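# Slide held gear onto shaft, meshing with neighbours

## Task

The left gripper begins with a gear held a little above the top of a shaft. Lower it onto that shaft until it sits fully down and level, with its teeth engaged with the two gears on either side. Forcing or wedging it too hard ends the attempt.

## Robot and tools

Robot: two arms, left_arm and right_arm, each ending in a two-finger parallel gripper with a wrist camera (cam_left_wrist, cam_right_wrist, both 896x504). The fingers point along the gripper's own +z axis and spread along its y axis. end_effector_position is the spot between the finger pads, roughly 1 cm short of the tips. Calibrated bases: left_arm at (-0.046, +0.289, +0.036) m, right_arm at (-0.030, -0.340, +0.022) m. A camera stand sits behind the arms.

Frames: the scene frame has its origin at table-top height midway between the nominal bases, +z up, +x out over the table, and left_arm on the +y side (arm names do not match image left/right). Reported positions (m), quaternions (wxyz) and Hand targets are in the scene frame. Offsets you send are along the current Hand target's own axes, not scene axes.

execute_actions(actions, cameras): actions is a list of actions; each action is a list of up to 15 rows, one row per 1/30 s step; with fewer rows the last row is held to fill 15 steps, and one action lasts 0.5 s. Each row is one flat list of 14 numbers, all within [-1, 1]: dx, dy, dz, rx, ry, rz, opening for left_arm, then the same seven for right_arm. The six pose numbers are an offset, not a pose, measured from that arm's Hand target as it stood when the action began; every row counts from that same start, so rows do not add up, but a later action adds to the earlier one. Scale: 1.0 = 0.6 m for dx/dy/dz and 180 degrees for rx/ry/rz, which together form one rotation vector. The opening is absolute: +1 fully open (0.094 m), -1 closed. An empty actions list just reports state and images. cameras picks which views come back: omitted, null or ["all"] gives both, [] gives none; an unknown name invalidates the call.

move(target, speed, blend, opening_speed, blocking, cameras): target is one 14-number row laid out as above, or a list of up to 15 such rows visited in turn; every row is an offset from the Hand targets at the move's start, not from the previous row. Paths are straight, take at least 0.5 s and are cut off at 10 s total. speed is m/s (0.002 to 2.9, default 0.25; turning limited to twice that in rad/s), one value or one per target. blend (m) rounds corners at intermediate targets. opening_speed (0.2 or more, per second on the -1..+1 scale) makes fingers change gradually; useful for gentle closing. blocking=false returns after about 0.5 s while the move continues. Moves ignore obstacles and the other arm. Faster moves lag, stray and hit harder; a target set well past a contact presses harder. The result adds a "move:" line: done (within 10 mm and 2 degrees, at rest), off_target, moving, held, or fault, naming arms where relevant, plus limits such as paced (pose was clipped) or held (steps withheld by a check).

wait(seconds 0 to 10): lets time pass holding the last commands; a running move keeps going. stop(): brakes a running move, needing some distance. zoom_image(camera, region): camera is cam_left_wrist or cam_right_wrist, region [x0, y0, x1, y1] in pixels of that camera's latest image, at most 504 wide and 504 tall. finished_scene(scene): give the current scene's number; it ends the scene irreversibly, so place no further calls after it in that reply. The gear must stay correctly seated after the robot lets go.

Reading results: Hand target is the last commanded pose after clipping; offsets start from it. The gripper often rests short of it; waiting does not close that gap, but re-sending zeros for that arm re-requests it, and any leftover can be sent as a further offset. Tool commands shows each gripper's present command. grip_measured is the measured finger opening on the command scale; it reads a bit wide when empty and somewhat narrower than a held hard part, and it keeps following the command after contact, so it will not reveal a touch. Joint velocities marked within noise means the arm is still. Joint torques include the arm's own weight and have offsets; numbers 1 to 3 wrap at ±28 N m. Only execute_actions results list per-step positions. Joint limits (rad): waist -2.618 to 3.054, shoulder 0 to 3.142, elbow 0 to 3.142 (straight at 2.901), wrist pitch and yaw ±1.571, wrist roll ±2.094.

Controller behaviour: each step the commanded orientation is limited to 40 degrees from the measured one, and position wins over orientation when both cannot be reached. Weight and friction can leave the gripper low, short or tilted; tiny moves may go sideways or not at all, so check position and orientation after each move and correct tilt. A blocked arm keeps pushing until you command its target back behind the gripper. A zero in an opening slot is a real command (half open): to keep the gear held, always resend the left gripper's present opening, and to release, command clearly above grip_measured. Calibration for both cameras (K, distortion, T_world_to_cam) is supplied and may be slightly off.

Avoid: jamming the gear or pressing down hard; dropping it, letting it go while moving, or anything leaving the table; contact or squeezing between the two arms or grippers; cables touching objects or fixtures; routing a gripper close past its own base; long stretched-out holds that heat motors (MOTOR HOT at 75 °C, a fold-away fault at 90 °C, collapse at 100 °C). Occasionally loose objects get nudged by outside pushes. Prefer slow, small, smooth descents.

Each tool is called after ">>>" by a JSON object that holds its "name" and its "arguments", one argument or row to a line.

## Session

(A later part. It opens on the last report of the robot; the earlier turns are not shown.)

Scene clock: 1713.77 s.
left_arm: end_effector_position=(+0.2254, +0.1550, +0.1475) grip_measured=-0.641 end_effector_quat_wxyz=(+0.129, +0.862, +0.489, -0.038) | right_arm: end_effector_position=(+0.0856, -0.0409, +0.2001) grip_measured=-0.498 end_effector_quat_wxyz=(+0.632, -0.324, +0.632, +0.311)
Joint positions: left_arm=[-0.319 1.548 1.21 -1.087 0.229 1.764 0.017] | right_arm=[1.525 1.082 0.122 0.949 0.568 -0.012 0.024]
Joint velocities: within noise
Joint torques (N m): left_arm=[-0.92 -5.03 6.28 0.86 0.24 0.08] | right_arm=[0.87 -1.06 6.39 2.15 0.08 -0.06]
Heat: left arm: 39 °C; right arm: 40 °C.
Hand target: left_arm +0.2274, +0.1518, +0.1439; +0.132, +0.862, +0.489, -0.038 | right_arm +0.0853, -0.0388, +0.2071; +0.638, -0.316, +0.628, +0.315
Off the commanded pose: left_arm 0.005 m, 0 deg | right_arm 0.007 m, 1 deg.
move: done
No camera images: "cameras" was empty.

>>> {"name": "execute_actions", "arguments": {
  "actions": [],
  "cameras": ["cam_left_wrist","cam_right_wrist"]
}}

>>> {"name": "zoom_image", "arguments": {
  "camera": "cam_left_wrist",
  "region": [340, 234, 580, 414]
}}

>>> {"name": "zoom_image", "arguments": {
  "camera": "cam_right_wrist",
  "region": [385, 215, 525, 315]
}}

Scene clock: 1720.67 s.
left_arm: end_effector_position=(+0.2253, +0.1550, +0.1474) grip_measured=-0.641 end_effector_quat_wxyz=(+0.129, +0.862, +0.489, -0.038) | right_arm: end_effector_position=(+0.0856, -0.0409, +0.2001) grip_measured=-0.498 end_effector_quat_wxyz=(+0.632, -0.324, +0.632, +0.311)
Joint positions: left_arm=[-0.319 1.548 1.209 -1.087 0.229 1.764 0.017] | right_arm=[1.525 1.082 0.122 0.949 0.568 -0.012 0.024]
Joint velocities: within noise
Joint torques (N m): left_arm=[-0.88 -5.07 6.32 0.82 0.23 0.08] | right_arm=[0.85 -0.85 6.42 2.13 0.08 -0.09]
Heat: left arm: 38 °C; right arm: 40 °C.
Hand target: left_arm +0.2273, +0.1519, +0.1438; +0.131, +0.862, +0.489, -0.038 | right_arm +0.0853, -0.0388, +0.2071; +0.638, -0.316, +0.628, +0.315
Tool commands: left_gripper/opening=-1.0 right_gripper/opening=-0.5
Off the commanded pose: left_arm 0.005 m, 0 deg | right_arm 0.007 m, 1 deg.
camera_calibration:
cam_left_wrist: T_world_to_cam=[[-0.835883, 0.512681, -0.196105, 0.141739], [0.462878, 0.850383, 0.250186, -0.236286], [0.295031, 0.118354, -0.948129, 0.141673], [0, 0, 0, 1]] pos_world=[0.186051, 0.111499, 0.221236]
cam_right_wrist: T_world_to_cam=[[0.805738, -0.592006, 0.0177394, -0.0951942], [-0.233532, -0.345084, -0.909054, 0.228169], [0.544287, 0.728317, -0.4163, 0.157353], [0, 0, 0, 1]] pos_world=[0.0443414, -0.0922206, 0.274613]

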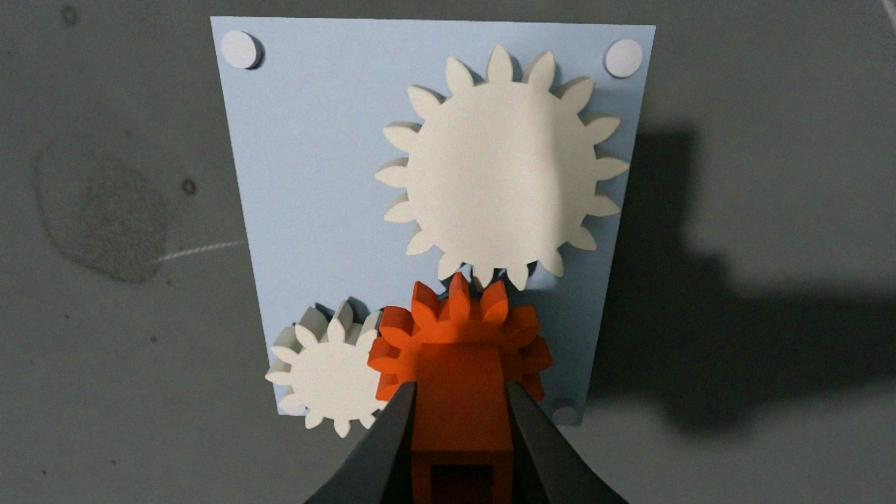

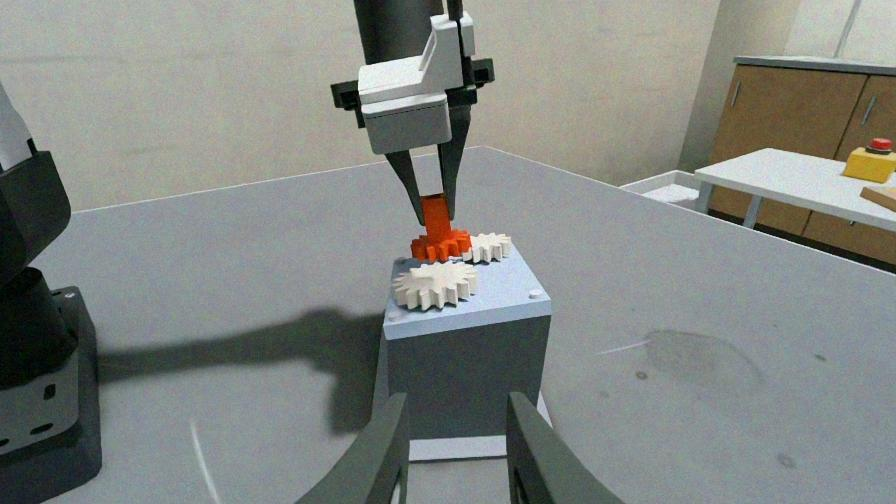

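Scaled by 2.100 from the camera's 896x504 image, which has a finer 1280x720 frame.

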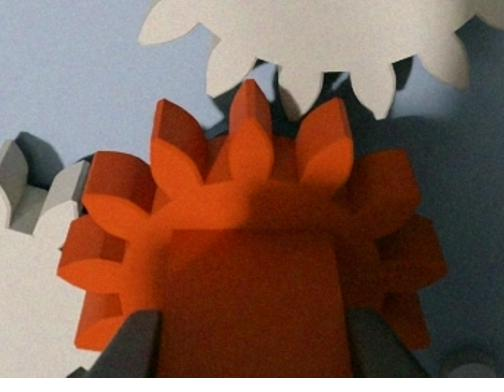

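Scaled by 3.600 from the camera's 896x504 image, which has a finer 1280x720 frame.

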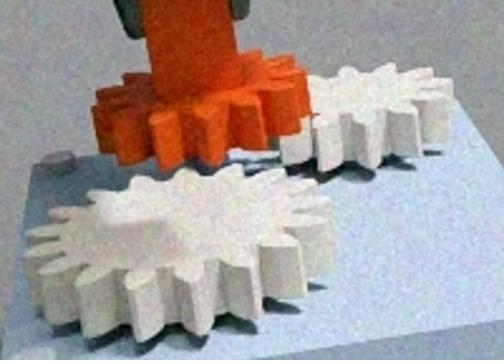

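>>> {"name": "move", "arguments": {
  "target": [0.00027,-0.0001,0.0045,0,0,0,-1,0,0,0,0,0,0,-0.5],
  "speed": 0.01,
  "cameras": []
}}

>>> {"name": "move", "arguments": {
  "target": [0.00018,-0.0001,0.0033,0,0,0,-1,0,0,0,0,0,0,-0.5],
  "speed": 0.01,
  "cameras": ["cam_left_wrist"]
}}

>>> {"name": "zoom_image", "arguments": {
  "camera": "cam_left_wrist",
  "region": [260, 254, 560, 454]
}}

Scene clock: 1774.53 s.
left_arm: end_effector_position=(+0.2256, +0.1549, +0.1455) grip_measured=-0.641 end_effector_quat_wxyz=(+0.129, +0.862, +0.490, -0.039) | right_arm: end_effector_position=(+0.0856, -0.0409, +0.2001) grip_measured=-0.498 end_effector_quat_wxyz=(+0.632, -0.324, +0.632, +0.311)
Joint positions: left_arm=[-0.319 1.551 1.205 -1.081 0.229 1.763 0.017] | right_arm=[1.525 1.082 0.122 0.949 0.568 -0.012 0.024]
Joint velocities: within noise
Joint torques (N m): left_arm=[-0.92 -5.12 5.9 0.89 0.24 0.11] | right_arm=[0.81 -1.09 6.28 2.17 0.03 -0.05]
Heat: left arm: 38 °C; right arm: 40 °C.
Hand target: left_arm +0.2275, +0.1513, +0.1413; +0.132, +0.862, +0.489, -0.038 | right_arm +0.0853, -0.0388, +0.2071; +0.638, -0.316, +0.628, +0.315
Off the commanded pose: left_arm 0.006 m, 0 deg | right_arm 0.007 m, 1 deg.
move: done
No camera images: "cameras" was empty.

Scene clock: 1775.23 s.
left_arm: end_effector_position=(+0.2256, +0.1549, +0.1453) grip_measured=-0.641 end_effector_quat_wxyz=(+0.129, +0.861, +0.490, -0.039) | right_arm: end_effector_position=(+0.0856, -0.0409, +0.2001) grip_measured=-0.498 end_effector_quat_wxyz=(+0.632, -0.324, +0.632, +0.311)
Joint positions: left_arm=[-0.319 1.551 1.205 -1.08 0.229 1.762 0.017] | right_arm=[1.525 1.082 0.122 0.949 0.568 -0.012 0.024]
Joint velocities: within noise
Joint torques (N m): left_arm=[-1.07 -5.09 5.41 0.95 0.24 0.09] | right_arm=[0.88 -1.03 6.28 2.16 0.08 -0.06]
Heat: left arm: 38 °C; right arm: 40 °C.
Hand target: left_arm +0.2277, +0.1510, +0.1394; +0.132, +0.861, +0.489, -0.038 | right_arm +0.0853, -0.0388, +0.2071; +0.638, -0.316, +0.628, +0.315
Off the commanded pose: left_arm 0.008 m, 0 deg | right_arm 0.007 m, 1 deg.
move: done
camera_calibration:
cam_left_wrist: T_world_to_cam=[[-0.837203, 0.511227, -0.194262, 0.141787], [0.461814, 0.851132, 0.249604, -0.235558], [0.292947, 0.119256, -0.948662, 0.140086], [0, 0, 0, 1]] pos_world=[0.186451, 0.1113, 0.219235]
Images, in order (width x height): cam_left_wrist 896x504.

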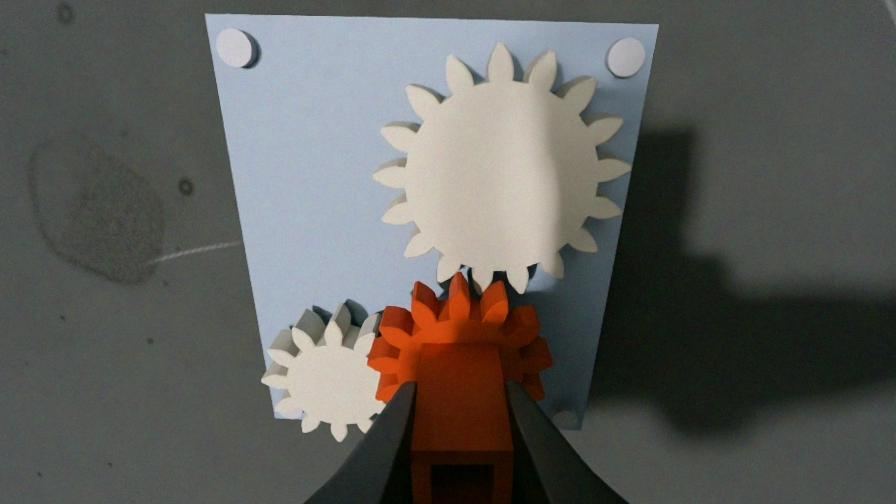

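Scaled by 1.680 from the camera's 896x504 image, which has a finer 1280x720 frame.

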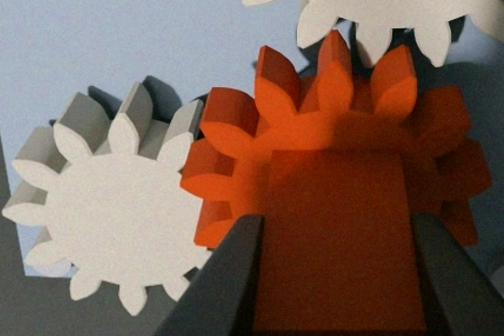

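>>> {"name": "move", "arguments": {
  "target": [-0.0004,0.0002,-0.0055,0,0,0,-1,0,0,0,0,0,0,-0.5],
  "speed": 0.02,
  "cameras": ["cam_left_wrist","cam_right_wrist"]
}}

>>> {"name": "zoom_image", "arguments": {
  "camera": "cam_left_wrist",
  "region": [420, 254, 540, 324]
}}

>>> {"name": "zoom_image", "arguments": {
  "camera": "cam_left_wrist",
  "region": [330, 294, 420, 364]
}}

>>> {"name": "zoom_image", "arguments": {
  "camera": "cam_right_wrist",
  "region": [400, 225, 500, 295]
}}

Scene clock: 1835.63 s.
left_arm: end_effector_position=(+0.2256, +0.1549, +0.1453) grip_measured=-0.641 end_effector_quat_wxyz=(+0.129, +0.861, +0.490, -0.039) | right_arm: end_effector_position=(+0.0856, -0.0409, +0.2001) grip_measured=-0.498 end_effector_quat_wxyz=(+0.632, -0.324, +0.632, +0.311)
Joint positions: left_arm=[-0.319 1.551 1.205 -1.08 0.229 1.761 0.017] | right_arm=[1.525 1.082 0.122 0.949 0.568 -0.012 0.024]
Joint velocities: within noise
Joint torques (N m): left_arm=[-0.91 -5.3 6.46 0.81 0.25 0.11] | right_arm=[0.83 -1.01 6.31 2.17 0.09 -0.02]
Heat: left arm: 36 °C; right arm: 40 °C.
Hand target: left_arm +0.2275, +0.1516, +0.1426; +0.132, +0.861, +0.489, -0.038 | right_arm +0.0853, -0.0388, +0.2071; +0.638, -0.316, +0.628, +0.315
Off the commanded pose: left_arm 0.005 m, 0 deg | right_arm 0.007 m, 1 deg.
move: done
camera_calibration:
cam_left_wrist: T_world_to_cam=[[-0.83742, 0.510891, -0.194211, 0.141873], [0.461498, 0.851321, 0.249545, -0.235533], [0.292826, 0.119346, -0.948688, 0.140199], [0, 0, 0, 1]] pos_world=[0.186451, 0.1113, 0.219335]
cam_right_wrist: T_world_to_cam=[[0.805738, -0.592006, 0.0177394, -0.0951942], [-0.233532, -0.345084, -0.909054, 0.228169], [0.544287, 0.728317, -0.4163, 0.157353], [0, 0, 0, 1]] pos_world=[0.0443414, -0.0922206, 0.274613]

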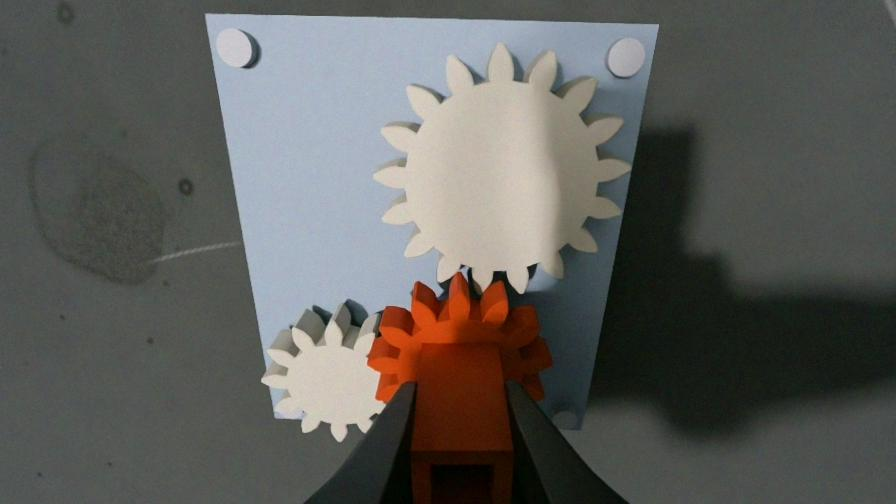

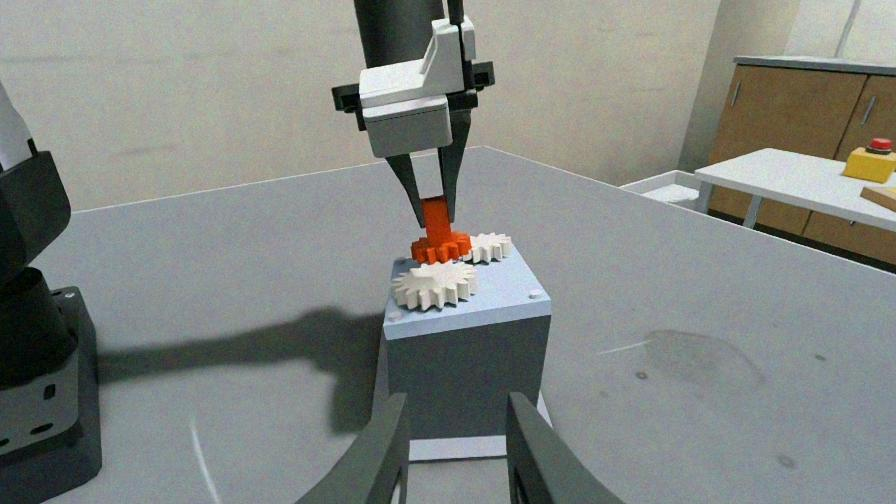

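Scaled by 4.200 from the camera's 896x504 image, which has a finer 1280x720 frame.

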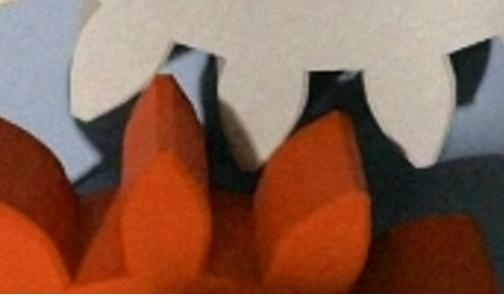

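Scaled by 5.600 from the camera's 896x504 image, which has a finer 1280x720 frame.

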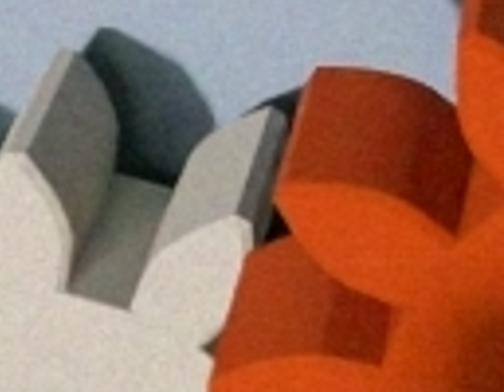

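Scaled by 5.040 from the camera's 896x504 image, which has a finer 1280x720 frame.

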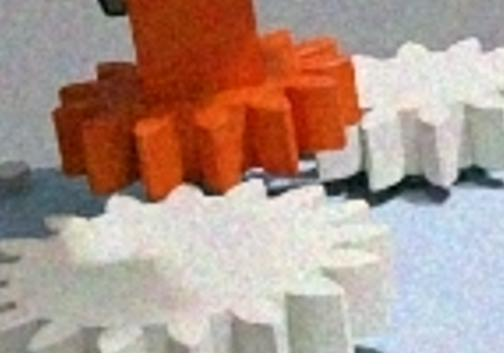

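>>> {"name": "move", "arguments": {
  "target": [0.00027,-0.0001,0.0045,0,0,-0.04,-1,0,0,0,0,0,0,-0.5],
  "speed": 0.03,
  "cameras": []
}}

Scene clock: 1942.33 s.
left_arm: end_effector_position=(+0.2259, +0.1548, +0.1454) grip_measured=-0.641 end_effector_quat_wxyz=(+0.127, +0.829, +0.542, -0.046) | right_arm: end_effector_position=(+0.0856, -0.0409, +0.2001) grip_measured=-0.498 end_effector_quat_wxyz=(+0.632, -0.324, +0.632, +0.311)
Joint positions: left_arm=[-0.319 1.551 1.205 -1.079 0.229 1.638 0.017] | right_arm=[1.525 1.082 0.122 0.949 0.568 -0.012 0.024]
Joint velocities: within noise
Joint torques (N m): left_arm=[-0.99 -5.07 5.61 0.95 0.23 0.07] | right_arm=[0.94 -0.94 6.28 2.17 0.05 -0.08]
Heat: left arm: 37 °C; right arm: 40 °C.
Hand target: left_arm +0.2276, +0.1510, +0.1400; +0.129, +0.829, +0.542, -0.047 | right_arm +0.0853, -0.0388, +0.2071; +0.638, -0.316, +0.628, +0.315
Off the commanded pose: left_arm 0.007 m, 0 deg | right_arm 0.007 m, 1 deg.
move: done
No camera images: "cameras" was empty.

>>> {"name": "execute_actions", "arguments": {
  "actions": [],
  "cameras": ["cam_left_wrist"]
}}

>>> {"name": "zoom_image", "arguments": {
  "camera": "cam_left_wrist",
  "region": [260, 254, 560, 454]
}}

Scene clock: 1945.87 s.
left_arm: end_effector_position=(+0.2259, +0.1548, +0.1454) grip_measured=-0.641 end_effector_quat_wxyz=(+0.127, +0.829, +0.542, -0.046) | right_arm: end_effector_position=(+0.0856, -0.0409, +0.2001) grip_measured=-0.498 end_effector_quat_wxyz=(+0.632, -0.324, +0.632, +0.311)
Joint positions: left_arm=[-0.319 1.551 1.205 -1.079 0.229 1.638 0.017] | right_arm=[1.525 1.082 0.122 0.949 0.568 -0.012 0.024]
Joint velocities: within noise
Joint torques (N m): left_arm=[-1.09 -5.11 5.6 0.93 0.2 0.1] | right_arm=[0.87 -1.05 6.34 2.17 0.04 -0.07]
Heat: left arm: 37 °C; right arm: 40 °C.
Hand target: left_arm +0.2276, +0.1510, +0.1400; +0.129, +0.829, +0.542, -0.047 | right_arm +0.0853, -0.0388, +0.2071; +0.638, -0.316, +0.628, +0.315
Tool commands: left_gripper/opening=-1.0 right_gripper/opening=-0.5
Off the commanded pose: left_arm 0.007 m, 0 deg | right_arm 0.007 m, 1 deg.
camera_calibration:
cam_left_wrist: T_world_to_cam=[[-0.897695, 0.405976, -0.171254, 0.168856], [0.364377, 0.902526, 0.229511, -0.218569], [0.247737, 0.14363, -0.958122, 0.147934], [0, 0, 0, 1]] pos_world=[0.194574, 0.107465, 0.22082]
Images, in order (width x height): cam_left_wrist 896x504.

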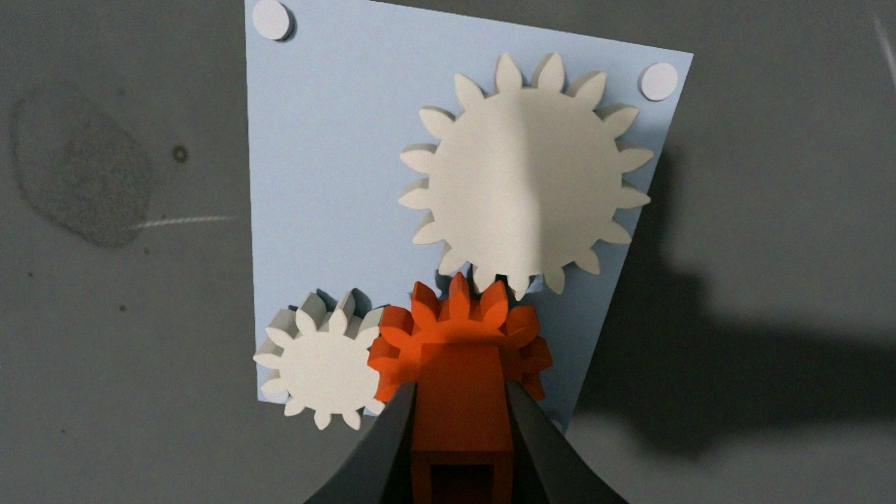

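Scaled by 1.680 from the camera's 896x504 image, which has a finer 1280x720 frame.

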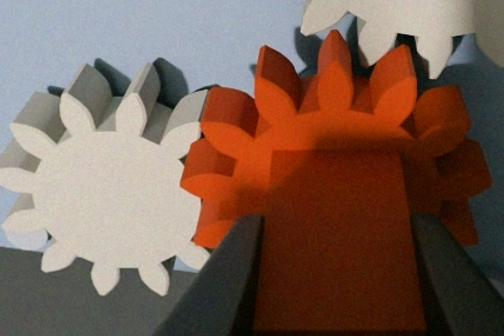

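>>> {"name": "move", "arguments": {
  "target": [0,0,0,0,0,-0.014,-1,0,0,0,0,0,0,-0.5],
  "speed": 0.03,
  "cameras": []
}}

>>> {"name": "move", "arguments": {
  "target": [0,0,0,0,0,0.028,-1,0,0,0,0,0,0,-0.5],
  "speed": 0.03,
  "cameras": []
}}

>>> {"name": "move", "arguments": {
  "target": [0,0,0,0,0,0.028,-1,0,0,0,0,0,0,-0.5],
  "speed": 0.03,
  "cameras": []
}}

>>> {"name": "move", "arguments": {
  "target": [0,0,0,0,0,0.014,-1,0,0,0,0,0,0,-0.5],
  "speed": 0.03,
  "cameras": ["cam_left_wrist"]
}}

Scene clock: 1959.63 s.
left_arm: end_effector_position=(+0.2260, +0.1546, +0.1455) grip_measured=-0.641 end_effector_quat_wxyz=(+0.126, +0.817, +0.560, -0.049) | right_arm: end_effector_position=(+0.0856, -0.0409, +0.2001) grip_measured=-0.498 end_effector_quat_wxyz=(+0.632, -0.324, +0.632, +0.311)
Joint positions: left_arm=[-0.319 1.551 1.205 -1.078 0.229 1.594 0.017] | right_arm=[1.525 1.082 0.122 0.949 0.568 -0.012 0.024]
Joint velocities: within noise
Joint torques (N m): left_arm=[-1.13 -5.01 5.6 0.91 0.24 0.1] | right_arm=[0.88 -0.98 6.41 2.15 0.07 -0.05]
Heat: left arm: 36 °C; right arm: 40 °C.
Hand target: left_arm +0.2276, +0.1510, +0.1400; +0.128, +0.817, +0.560, -0.049 | right_arm +0.0853, -0.0388, +0.2071; +0.638, -0.316, +0.628, +0.315
Off the commanded pose: left_arm 0.007 m, 0 deg | right_arm 0.007 m, 1 deg.
move: done
No camera images: "cameras" was empty.

Scene clock: 1961.57 s.
left_arm: end_effector_position=(+0.2260, +0.1545, +0.1455) grip_measured=-0.641 end_effector_quat_wxyz=(+0.128, +0.835, +0.533, -0.045) | right_arm: end_effector_position=(+0.0856, -0.0409, +0.2001) grip_measured=-0.498 end_effector_quat_wxyz=(+0.632, -0.324, +0.632, +0.311)
Joint positions: left_arm=[-0.319 1.551 1.205 -1.078 0.23 1.659 0.017] | right_arm=[1.525 1.082 0.122 0.949 0.568 -0.012 0.024]
Joint velocities: within noise
Joint torques (N m): left_arm=[-1.05 -5.09 5.68 0.93 0.22 0.28] | right_arm=[0.88 -1.09 6.31 2.17 0.06 -0.05]
Heat: left arm: 36 °C; right arm: 40 °C.
Hand target: left_arm +0.2276, +0.1510, +0.1400; +0.130, +0.841, +0.524, -0.044 | right_arm +0.0853, -0.0388, +0.2071; +0.638, -0.316, +0.628, +0.315
Off the commanded pose: left_arm 0.007 m, 1 deg | right_arm 0.007 m, 1 deg.
move: done
No camera images: "cameras" was empty.

Scene clock: 1963.47 s.
left_arm: end_effector_position=(+0.2258, +0.1544, +0.1455) grip_measured=-0.641 end_effector_quat_wxyz=(+0.130, +0.857, +0.496, -0.040) | right_arm: end_effector_position=(+0.0856, -0.0409, +0.2001) grip_measured=-0.498 end_effector_quat_wxyz=(+0.632, -0.324, +0.632, +0.311)
Joint positions: left_arm=[-0.319 1.551 1.205 -1.078 0.23 1.746 0.017] | right_arm=[1.525 1.082 0.122 0.949 0.568 -0.012 0.024]
Joint velocities: within noise
Joint torques (N m): left_arm=[-1.02 -5.11 5.67 0.94 0.22 0.27] | right_arm=[0.81 -1.02 6.34 2.14 0.08 -0.04]
Heat: left arm: 36 °C; right arm: 40 °C.
Hand target: left_arm +0.2277, +0.1510, +0.1400; +0.132, +0.863, +0.486, -0.038 | right_arm +0.0853, -0.0388, +0.2071; +0.638, -0.316, +0.628, +0.315
Off the commanded pose: left_arm 0.007 m, 1 deg | right_arm 0.007 m, 1 deg.
move: done
No camera images: "cameras" was empty.

Scene clock: 1964.63 s.
left_arm: end_effector_position=(+0.2257, +0.1544, +0.1455) grip_measured=-0.641 end_effector_quat_wxyz=(+0.130, +0.868, +0.478, -0.037) | right_arm: end_effector_position=(+0.0856, -0.0409, +0.2001) grip_measured=-0.498 end_effector_quat_wxyz=(+0.632, -0.324, +0.632, +0.311)
Joint positions: left_arm=[-0.319 1.551 1.205 -1.079 0.23 1.789 0.017] | right_arm=[1.525 1.082 0.122 0.949 0.568 -0.012 0.024]
Joint velocities: within noise
Joint torques (N m): left_arm=[-1.06 -5.04 5.63 0.9 0.23 0.3] | right_arm=[0.95 -1.01 6.28 2.18 0.05 -0.05]
Heat: left arm: 36 °C; right arm: 40 °C.
Hand target: left_arm +0.2276, +0.1510, +0.1400; +0.133, +0.873, +0.467, -0.035 | right_arm +0.0853, -0.0388, +0.2071; +0.638, -0.316, +0.628, +0.315
Off the commanded pose: left_arm 0.007 m, 1 deg | right_arm 0.007 m, 1 deg.
move: done
camera_calibration:
cam_left_wrist: T_world_to_cam=[[-0.821543, 0.53358, -0.200895, 0.136182], [0.482764, 0.838475, 0.25278, -0.238443], [0.303324, 0.110685, -0.946437, 0.13895], [0, 0, 0, 1]] pos_world=[0.184844, 0.111885, 0.219139]
Images, in order (width x height): cam_left_wrist 896x504.

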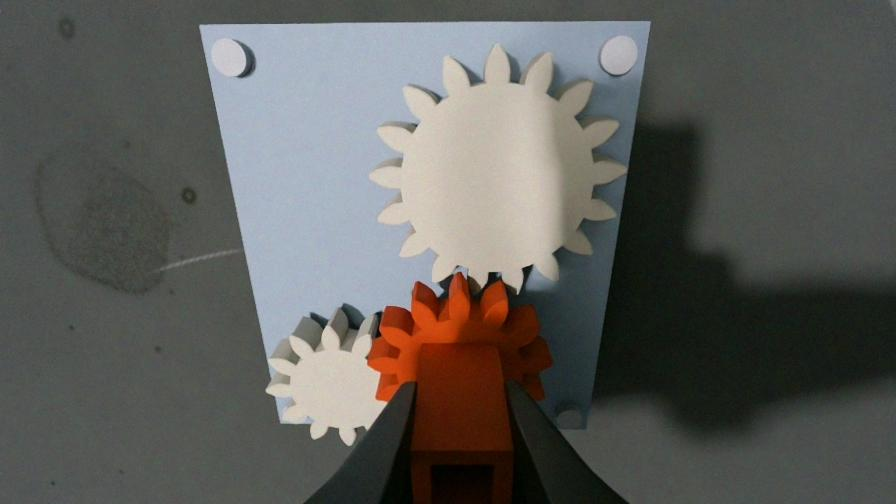

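>>> {"name": "zoom_image", "arguments": {
  "camera": "cam_left_wrist",
  "region": [255, 294, 415, 454]
}}

>>> {"name": "zoom_image", "arguments": {
  "camera": "cam_left_wrist",
  "region": [420, 254, 540, 324]
}}

Scaled by 3.150 from the camera's 896x504 image, which has a finer 1280x720 frame.

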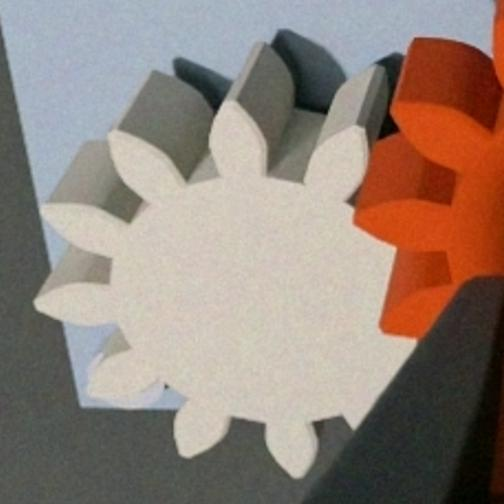

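Scaled by 4.200 from the camera's 896x504 image, which has a finer 1280x720 frame.

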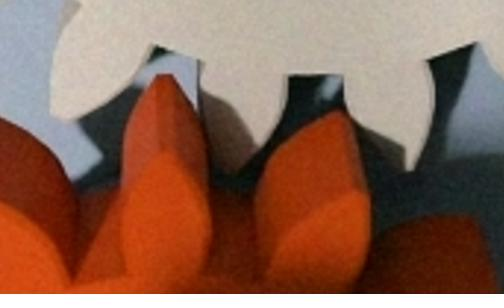

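>>> {"name": "move", "arguments": {
  "target": [-0.0023,0,0,0,0.0167,0,-1,0,0,0,0,0,0,-0.5],
  "speed": 0.02,
  "cameras": ["cam_left_wrist","cam_right_wrist"]
}}

>>> {"name": "zoom_image", "arguments": {
  "camera": "cam_right_wrist",
  "region": [400, 225, 500, 295]
}}

Scene clock: 2047.40 s.
left_arm: end_effector_position=(+0.2247, +0.1530, +0.1452) grip_measured=-0.641 end_effector_quat_wxyz=(+0.116, +0.874, +0.472, -0.019) | right_arm: end_effector_position=(+0.0856, -0.0409, +0.2001) grip_measured=-0.498 end_effector_quat_wxyz=(+0.632, -0.324, +0.632, +0.311)
Joint positions: left_arm=[-0.354 1.545 1.205 -1.077 0.179 1.773 0.017] | right_arm=[1.525 1.082 0.122 0.949 0.568 -0.012 0.024]
Joint velocities: within noise
Joint torques (N m): left_arm=[-1.22 -5.83 4.77 1.07 0.14 0.11] | right_arm=[0.9 -0.9 6.42 2.18 0.04 -0.04]
Heat: left arm: 36 °C; right arm: 40 °C.
Hand target: left_arm +0.2268, +0.1498, +0.1402; +0.120, +0.874, +0.470, -0.012 | right_arm +0.0853, -0.0388, +0.2071; +0.638, -0.316, +0.628, +0.315
Off the commanded pose: left_arm 0.006 m, 1 deg | right_arm 0.007 m, 1 deg.
move: done
camera_calibration:
cam_left_wrist: T_world_to_cam=[[-0.811412, 0.55145, -0.193684, 0.13011], [0.486386, 0.82084, 0.299417, -0.241608], [0.324097, 0.148745, -0.934257, 0.12694], [0, 0, 0, 1]] pos_world=[0.181946, 0.10769, 0.216137]
cam_right_wrist: T_world_to_cam=[[0.805738, -0.592006, 0.0177394, -0.0951942], [-0.233532, -0.345084, -0.909054, 0.228169], [0.544287, 0.728317, -0.4163, 0.157353], [0, 0, 0, 1]] pos_world=[0.0443414, -0.0922206, 0.274613]

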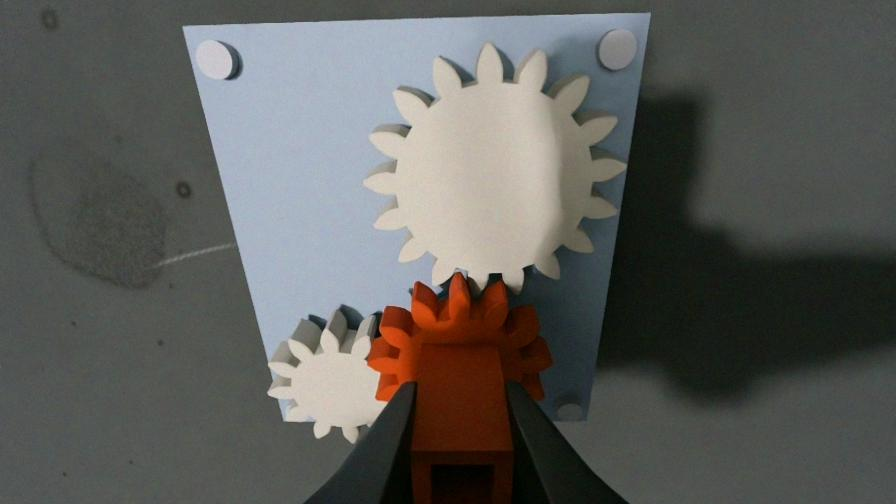

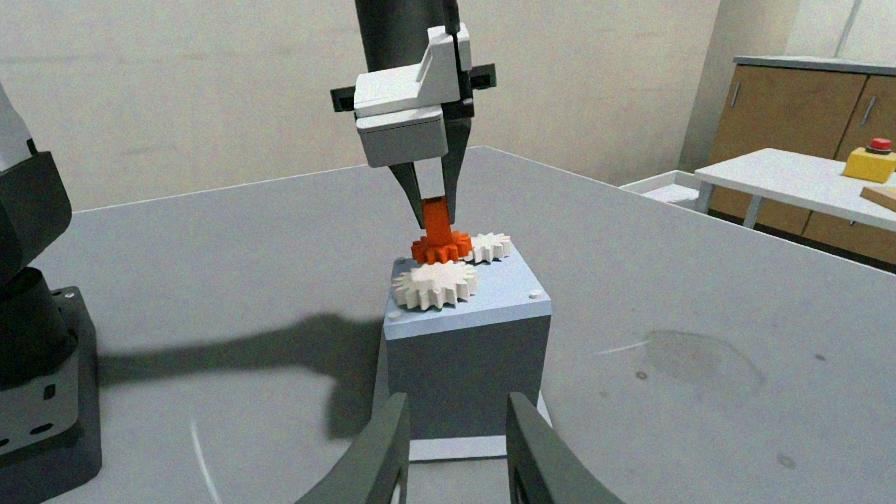

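Scaled by 5.040 from the camera's 896x504 image, which has a finer 1280x720 frame.

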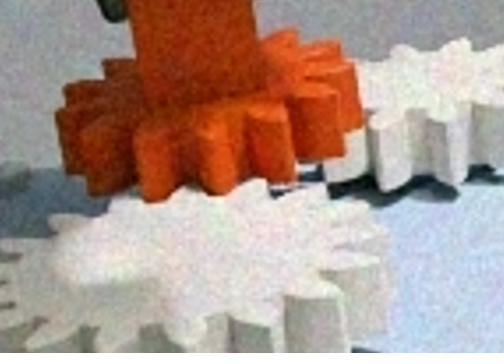

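>>> {"name": "move", "arguments": {
  "target": [0,0,0.002,0,0,-0.032,-1,0,0,0,0,0,0,-0.5],
  "speed": 0.03,
  "cameras": ["cam_left_wrist","cam_right_wrist"]
}}

>>> {"name": "zoom_image", "arguments": {
  "camera": "cam_left_wrist",
  "region": [255, 254, 535, 454]
}}

Scene clock: 2056.57 s.
left_arm: end_effector_position=(+0.2248, +0.1530, +0.1451) grip_measured=-0.641 end_effector_quat_wxyz=(+0.116, +0.849, +0.515, -0.023) | right_arm: end_effector_position=(+0.0856, -0.0409, +0.2001) grip_measured=-0.498 end_effector_quat_wxyz=(+0.632, -0.324, +0.632, +0.311)
Joint positions: left_arm=[-0.354 1.543 1.201 -1.073 0.179 1.673 0.017] | right_arm=[1.525 1.082 0.122 0.949 0.568 -0.012 0.024]
Joint velocities: within noise
Joint torques (N m): left_arm=[-1.31 -5.59 4.82 1.1 0.11 0.11] | right_arm=[0.85 -0.99 6.41 2.15 0.06 -0.07]
Heat: left arm: 36 °C; right arm: 40 °C.
Hand target: left_arm +0.2270, +0.1496, +0.1390; +0.119, +0.849, +0.514, -0.018 | right_arm +0.0853, -0.0388, +0.2071; +0.638, -0.316, +0.628, +0.315
Off the commanded pose: left_arm 0.007 m, 1 deg | right_arm 0.007 m, 1 deg.
move: done
camera_calibration:
cam_left_wrist: T_world_to_cam=[[-0.864894, 0.467925, -0.181673, 0.153101], [0.409561, 0.867101, 0.283542, -0.229198], [0.290205, 0.170828, -0.941594, 0.132038], [0, 0, 0, 1]] pos_world=[0.187969, 0.104543, 0.217128]
cam_right_wrist: T_world_to_cam=[[0.805738, -0.592006, 0.0177394, -0.0951942], [-0.233532, -0.345084, -0.909054, 0.228169], [0.544287, 0.728317, -0.4163, 0.157353], [0, 0, 0, 1]] pos_world=[0.0443414, -0.0922206, 0.274613]

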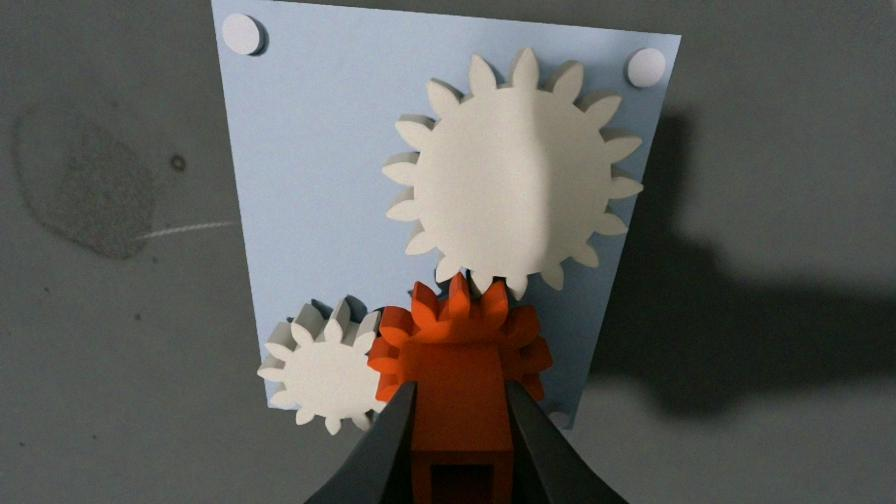

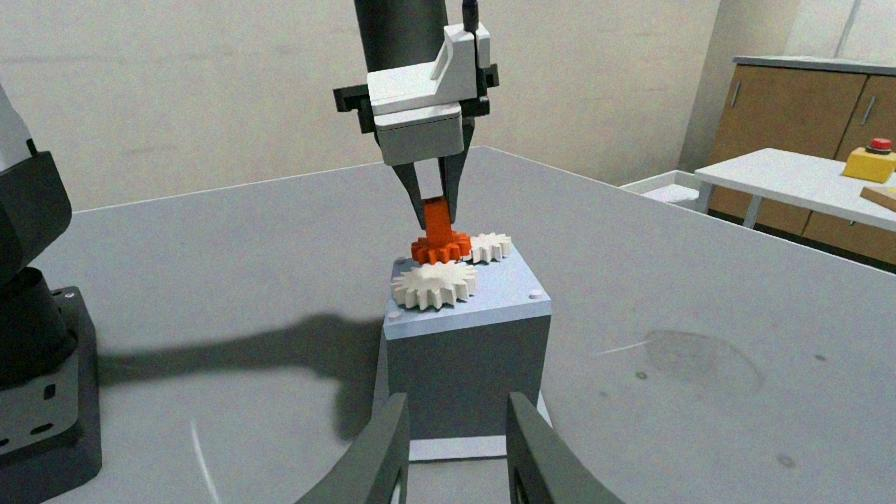

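Scaled by 1.800 from the camera's 896x504 image, which has a finer 1280x720 frame.

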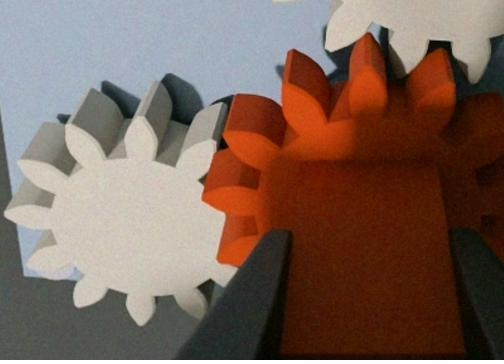

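>>> {"name": "move", "arguments": {
  "target": [0.0023,0,0,0,-0.0167,0,-1,0,0,0,0,0,0,-0.5],
  "speed": 0.02,
  "cameras": ["cam_left_wrist","cam_right_wrist"]
}}

>>> {"name": "zoom_image", "arguments": {
  "camera": "cam_left_wrist",
  "region": [255, 294, 415, 454]
}}

>>> {"name": "zoom_image", "arguments": {
  "camera": "cam_left_wrist",
  "region": [420, 254, 540, 324]
}}

Scene clock: 2072.10 s.
left_arm: end_effector_position=(+0.2250, +0.1535, +0.1454) grip_measured=-0.641 end_effector_quat_wxyz=(+0.126, +0.847, +0.515, -0.035) | right_arm: end_effector_position=(+0.0856, -0.0409, +0.2001) grip_measured=-0.498 end_effector_quat_wxyz=(+0.632, -0.324, +0.632, +0.311)
Joint positions: left_arm=[-0.332 1.543 1.198 -1.071 0.214 1.69 0.017] | right_arm=[1.525 1.082 0.122 0.949 0.568 -0.012 0.024]
Joint velocities: within noise
Joint torques (N m): left_arm=[0.1 -4.77 5.46 1.01 0.42 0.28] | right_arm=[0.79 -0.96 6.32 2.17 0.07 -0.07]
Heat: left arm: 36 °C; right arm: 40 °C.
Hand target: left_arm +0.2277, +0.1507, +0.1389; +0.133, +0.849, +0.510, -0.040 | right_arm +0.0853, -0.0388, +0.2071; +0.638, -0.316, +0.628, +0.315
Off the commanded pose: left_arm 0.008 m, 1 deg | right_arm 0.007 m, 1 deg.
move: done
camera_calibration:
cam_left_wrist: T_world_to_cam=[[-0.866272, 0.462863, -0.187966, 0.155183], [0.412785, 0.875112, 0.252561, -0.227172], [0.281392, 0.141197, -0.949148, 0.139796], [0, 0, 0, 1]] pos_world=[0.188866, 0.107234, 0.219231]
cam_right_wrist: T_world_to_cam=[[0.805738, -0.592006, 0.0177394, -0.0951942], [-0.233532, -0.345084, -0.909054, 0.228169], [0.544287, 0.728317, -0.4163, 0.157353], [0, 0, 0, 1]] pos_world=[0.0443414, -0.0922206, 0.274613]

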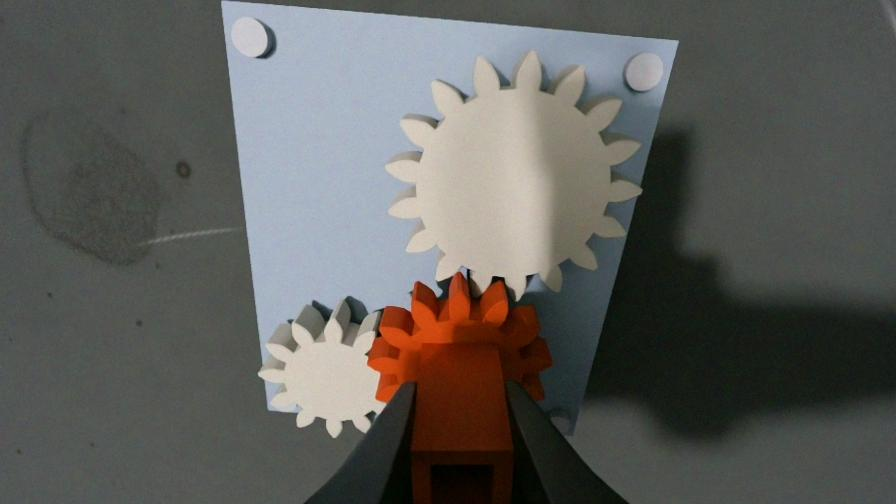

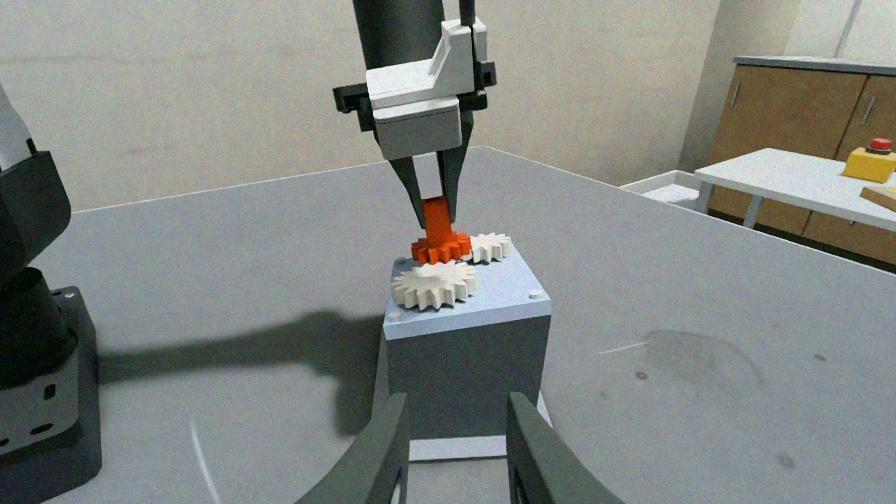

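Scaled by 3.150 from the camera's 896x504 image, which has a finer 1280x720 frame.

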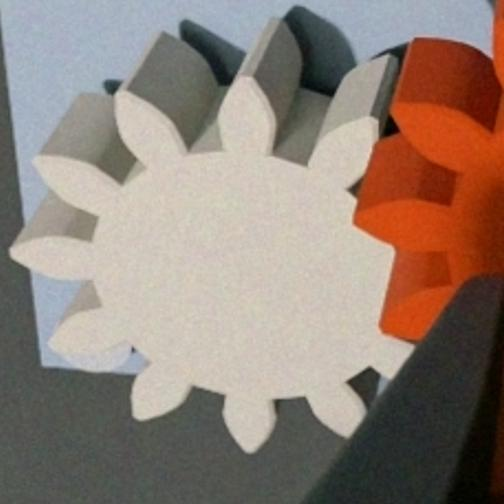

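Scaled by 4.200 from the camera's 896x504 image, which has a finer 1280x720 frame.

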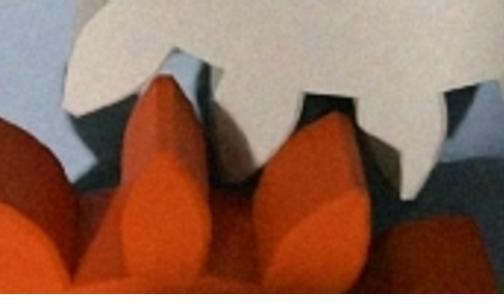

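>>> {"name": "execute_actions", "arguments": {
  "actions": []
}}

Scene clock: 2123.40 s.
left_arm: end_effector_position=(+0.2250, +0.1535, +0.1454) grip_measured=-0.641 end_effector_quat_wxyz=(+0.126, +0.847, +0.515, -0.035) | right_arm: end_effector_position=(+0.0856, -0.0409, +0.2001) grip_measured=-0.498 end_effector_quat_wxyz=(+0.632, -0.324, +0.632, +0.311)
Joint positions: left_arm=[-0.332 1.543 1.198 -1.071 0.214 1.69 0.017] | right_arm=[1.525 1.082 0.122 0.949 0.568 -0.012 0.024]
Joint velocities: within noise
Joint torques (N m): left_arm=[0.12 -4.75 5.45 1 0.4 0.28] | right_arm=[0.81 -0.92 6.37 2.15 0.07 -0.05]
Heat: left arm: 36 °C; right arm: 40 °C.
Hand target: left_arm +0.2277, +0.1507, +0.1389; +0.133, +0.849, +0.510, -0.040 | right_arm +0.0853, -0.0388, +0.2071; +0.638, -0.316, +0.628, +0.315
Tool commands: left_gripper/opening=-1.0 right_gripper/opening=-0.5
Off the commanded pose: left_arm 0.008 m, 1 deg | right_arm 0.007 m, 1 deg.
camera_calibration:
cam_left_wrist: T_world_to_cam=[[-0.8661, 0.463167, -0.188008, 0.155127], [0.413081, 0.874968, 0.252578, -0.227216], [0.281487, 0.141095, -0.949135, 0.139786], [0, 0, 0, 1]] pos_world=[0.188866, 0.107233, 0.219231]
cam_right_wrist: T_world_to_cam=[[0.805738, -0.592006, 0.0177394, -0.0951942], [-0.233532, -0.345084, -0.909054, 0.228169], [0.544287, 0.728317, -0.4163, 0.157353], [0, 0, 0, 1]] pos_world=[0.0443414, -0.0922206, 0.274613]

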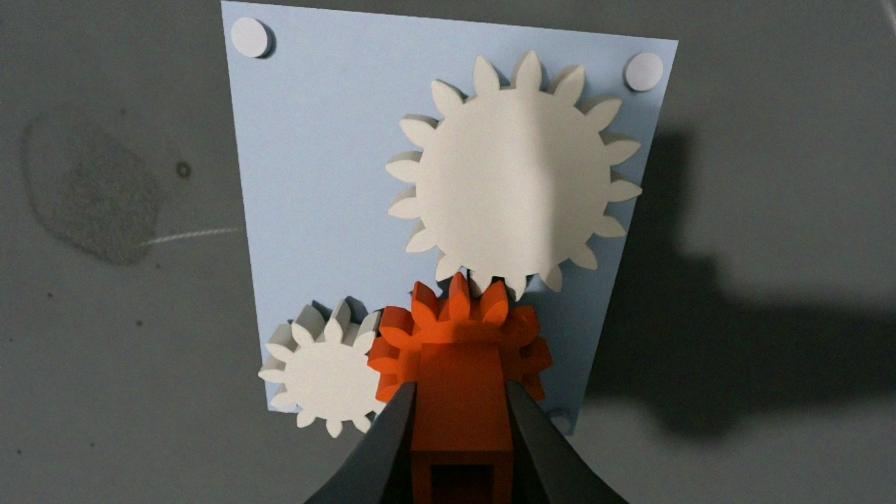

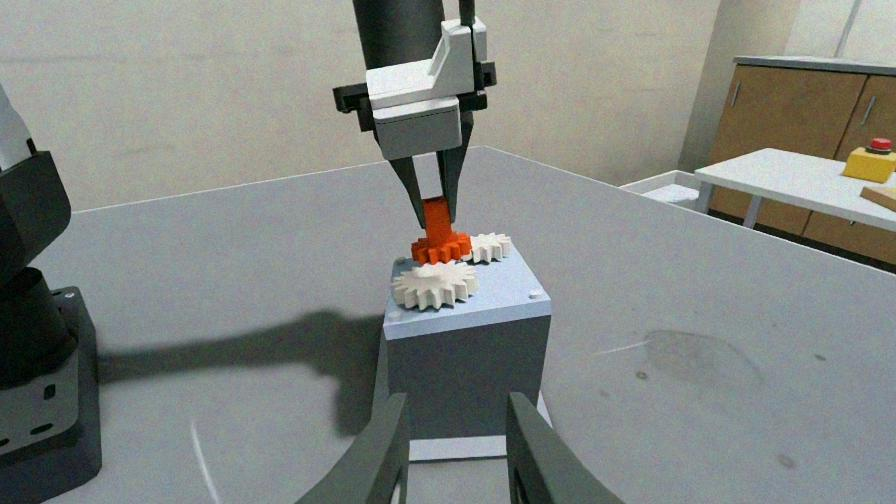

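>>> {"name": "move", "arguments": {
  "target": [0,0,0,0,0,0.02,-1,0,0,0,0,0,0,-0.5],
  "speed": 0.03,
  "cameras": []
}}

>>> {"name": "move", "arguments": {
  "target": [0,0,0,0,0,0.02,-1,0,0,0,0,0,0,-0.5],
  "speed": 0.03,
  "cameras": []
}}

>>> {"name": "move", "arguments": {
  "target": [0,0,0,0,0,0.02,-1,0,0,0,0,0,0,-0.5],
  "speed": 0.03
}}

Scene clock: 2134.03 s.
left_arm: end_effector_position=(+0.2250, +0.1535, +0.1454) grip_measured=-0.641 end_effector_quat_wxyz=(+0.127, +0.862, +0.489, -0.032) | right_arm: end_effector_position=(+0.0856, -0.0409, +0.2001) grip_measured=-0.498 end_effector_quat_wxyz=(+0.632, -0.324, +0.632, +0.311)
Joint positions: left_arm=[-0.332 1.543 1.198 -1.071 0.214 1.751 0.017] | right_arm=[1.525 1.082 0.122 0.949 0.568 -0.012 0.024]
Joint velocities: within noise
Joint torques (N m): left_arm=[0.08 -4.74 5.3 0.99 0.4 0.29] | right_arm=[0.9 -1.02 6.32 2.13 0.06 -0.04]
Heat: left arm: 36 °C; right arm: 40 °C.
Hand target: left_arm +0.2277, +0.1507, +0.1389; +0.134, +0.864, +0.484, -0.036 | right_arm +0.0853, -0.0388, +0.2071; +0.638, -0.316, +0.628, +0.315
Off the commanded pose: left_arm 0.008 m, 1 deg | right_arm 0.007 m, 1 deg.
move: done
No camera images: "cameras" was empty.

Scene clock: 2135.50 s.
left_arm: end_effector_position=(+0.2250, +0.1538, +0.1452) grip_measured=-0.641 end_effector_quat_wxyz=(+0.128, +0.877, +0.463, -0.028) | right_arm: end_effector_position=(+0.0856, -0.0409, +0.2001) grip_measured=-0.498 end_effector_quat_wxyz=(+0.632, -0.324, +0.632, +0.311)
Joint positions: left_arm=[-0.331 1.543 1.197 -1.071 0.214 1.813 0.017] | right_arm=[1.525 1.082 0.122 0.949 0.568 -0.012 0.024]
Joint velocities: within noise
Joint torques (N m): left_arm=[0.03 -4.7 5.49 1 0.41 0.3] | right_arm=[0.8 -1.03 6.27 2.16 0.06 -0.09]
Heat: left arm: 36 °C; right arm: 40 °C.
Hand target: left_arm +0.2276, +0.1508, +0.1388; +0.135, +0.879, +0.456, -0.032 | right_arm +0.0853, -0.0388, +0.2071; +0.638, -0.316, +0.628, +0.315
Off the commanded pose: left_arm 0.008 m, 1 deg | right_arm 0.007 m, 1 deg.
move: done
No camera images: "cameras" was empty.

Scene clock: 2136.97 s.
left_arm: end_effector_position=(+0.2248, +0.1539, +0.1452) grip_measured=-0.641 end_effector_quat_wxyz=(+0.129, +0.891, +0.435, -0.024) | right_arm: end_effector_position=(+0.0856, -0.0409, +0.2001) grip_measured=-0.498 end_effector_quat_wxyz=(+0.632, -0.324, +0.632, +0.311)
Joint positions: left_arm=[-0.331 1.543 1.197 -1.072 0.214 1.875 0.017] | right_arm=[1.525 1.082 0.122 0.949 0.568 -0.012 0.024]
Joint velocities: within noise
Joint torques (N m): left_arm=[-0.02 -4.71 5.45 0.97 0.39 0.3] | right_arm=[0.9 -1.06 6.35 2.15 0.07 -0.06]
Heat: left arm: 36 °C; right arm: 40 °C.
Hand target: left_arm +0.2275, +0.1508, +0.1388; +0.136, +0.893, +0.428, -0.028 | right_arm +0.0853, -0.0388, +0.2071; +0.638, -0.316, +0.628, +0.315
Off the commanded pose: left_arm 0.008 m, 1 deg | right_arm 0.007 m, 1 deg.
move: done
camera_calibration:
cam_left_wrist: T_world_to_cam=[[-0.761609, 0.610477, -0.217415, 0.112756], [0.548535, 0.785944, 0.285311, -0.248979], [0.345052, 0.0980358, -0.93345, 0.129626], [0, 0, 0, 1]] pos_world=[0.177722, 0.11414, 0.216551]
cam_right_wrist: T_world_to_cam=[[0.805738, -0.592006, 0.0177394, -0.0951942], [-0.233532, -0.345084, -0.909054, 0.228169], [0.544287, 0.728317, -0.4163, 0.157353], [0, 0, 0, 1]] pos_world=[0.0443414, -0.0922206, 0.274613]

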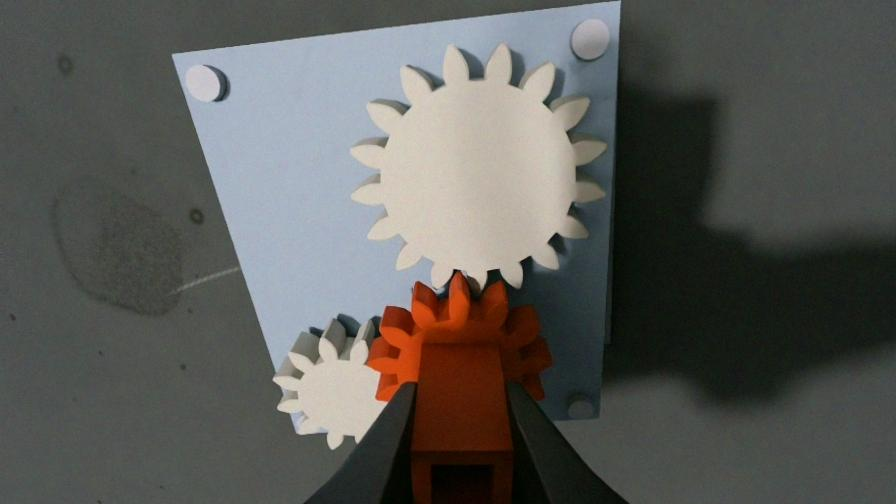

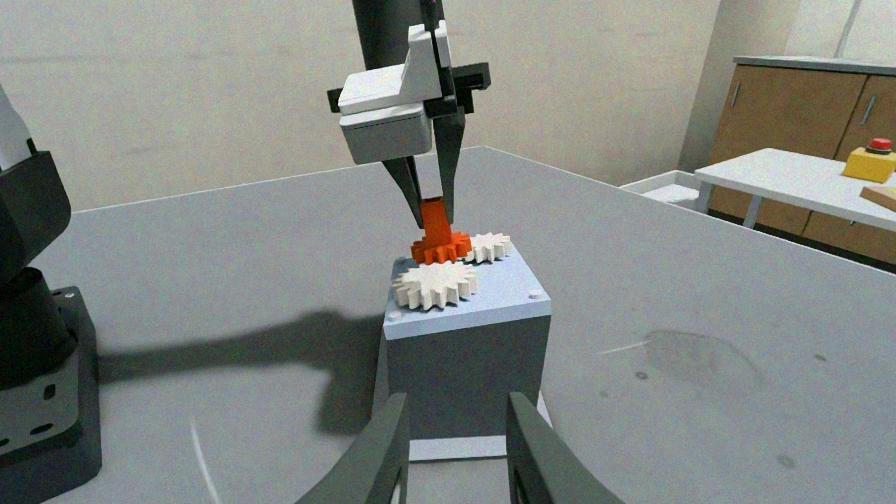

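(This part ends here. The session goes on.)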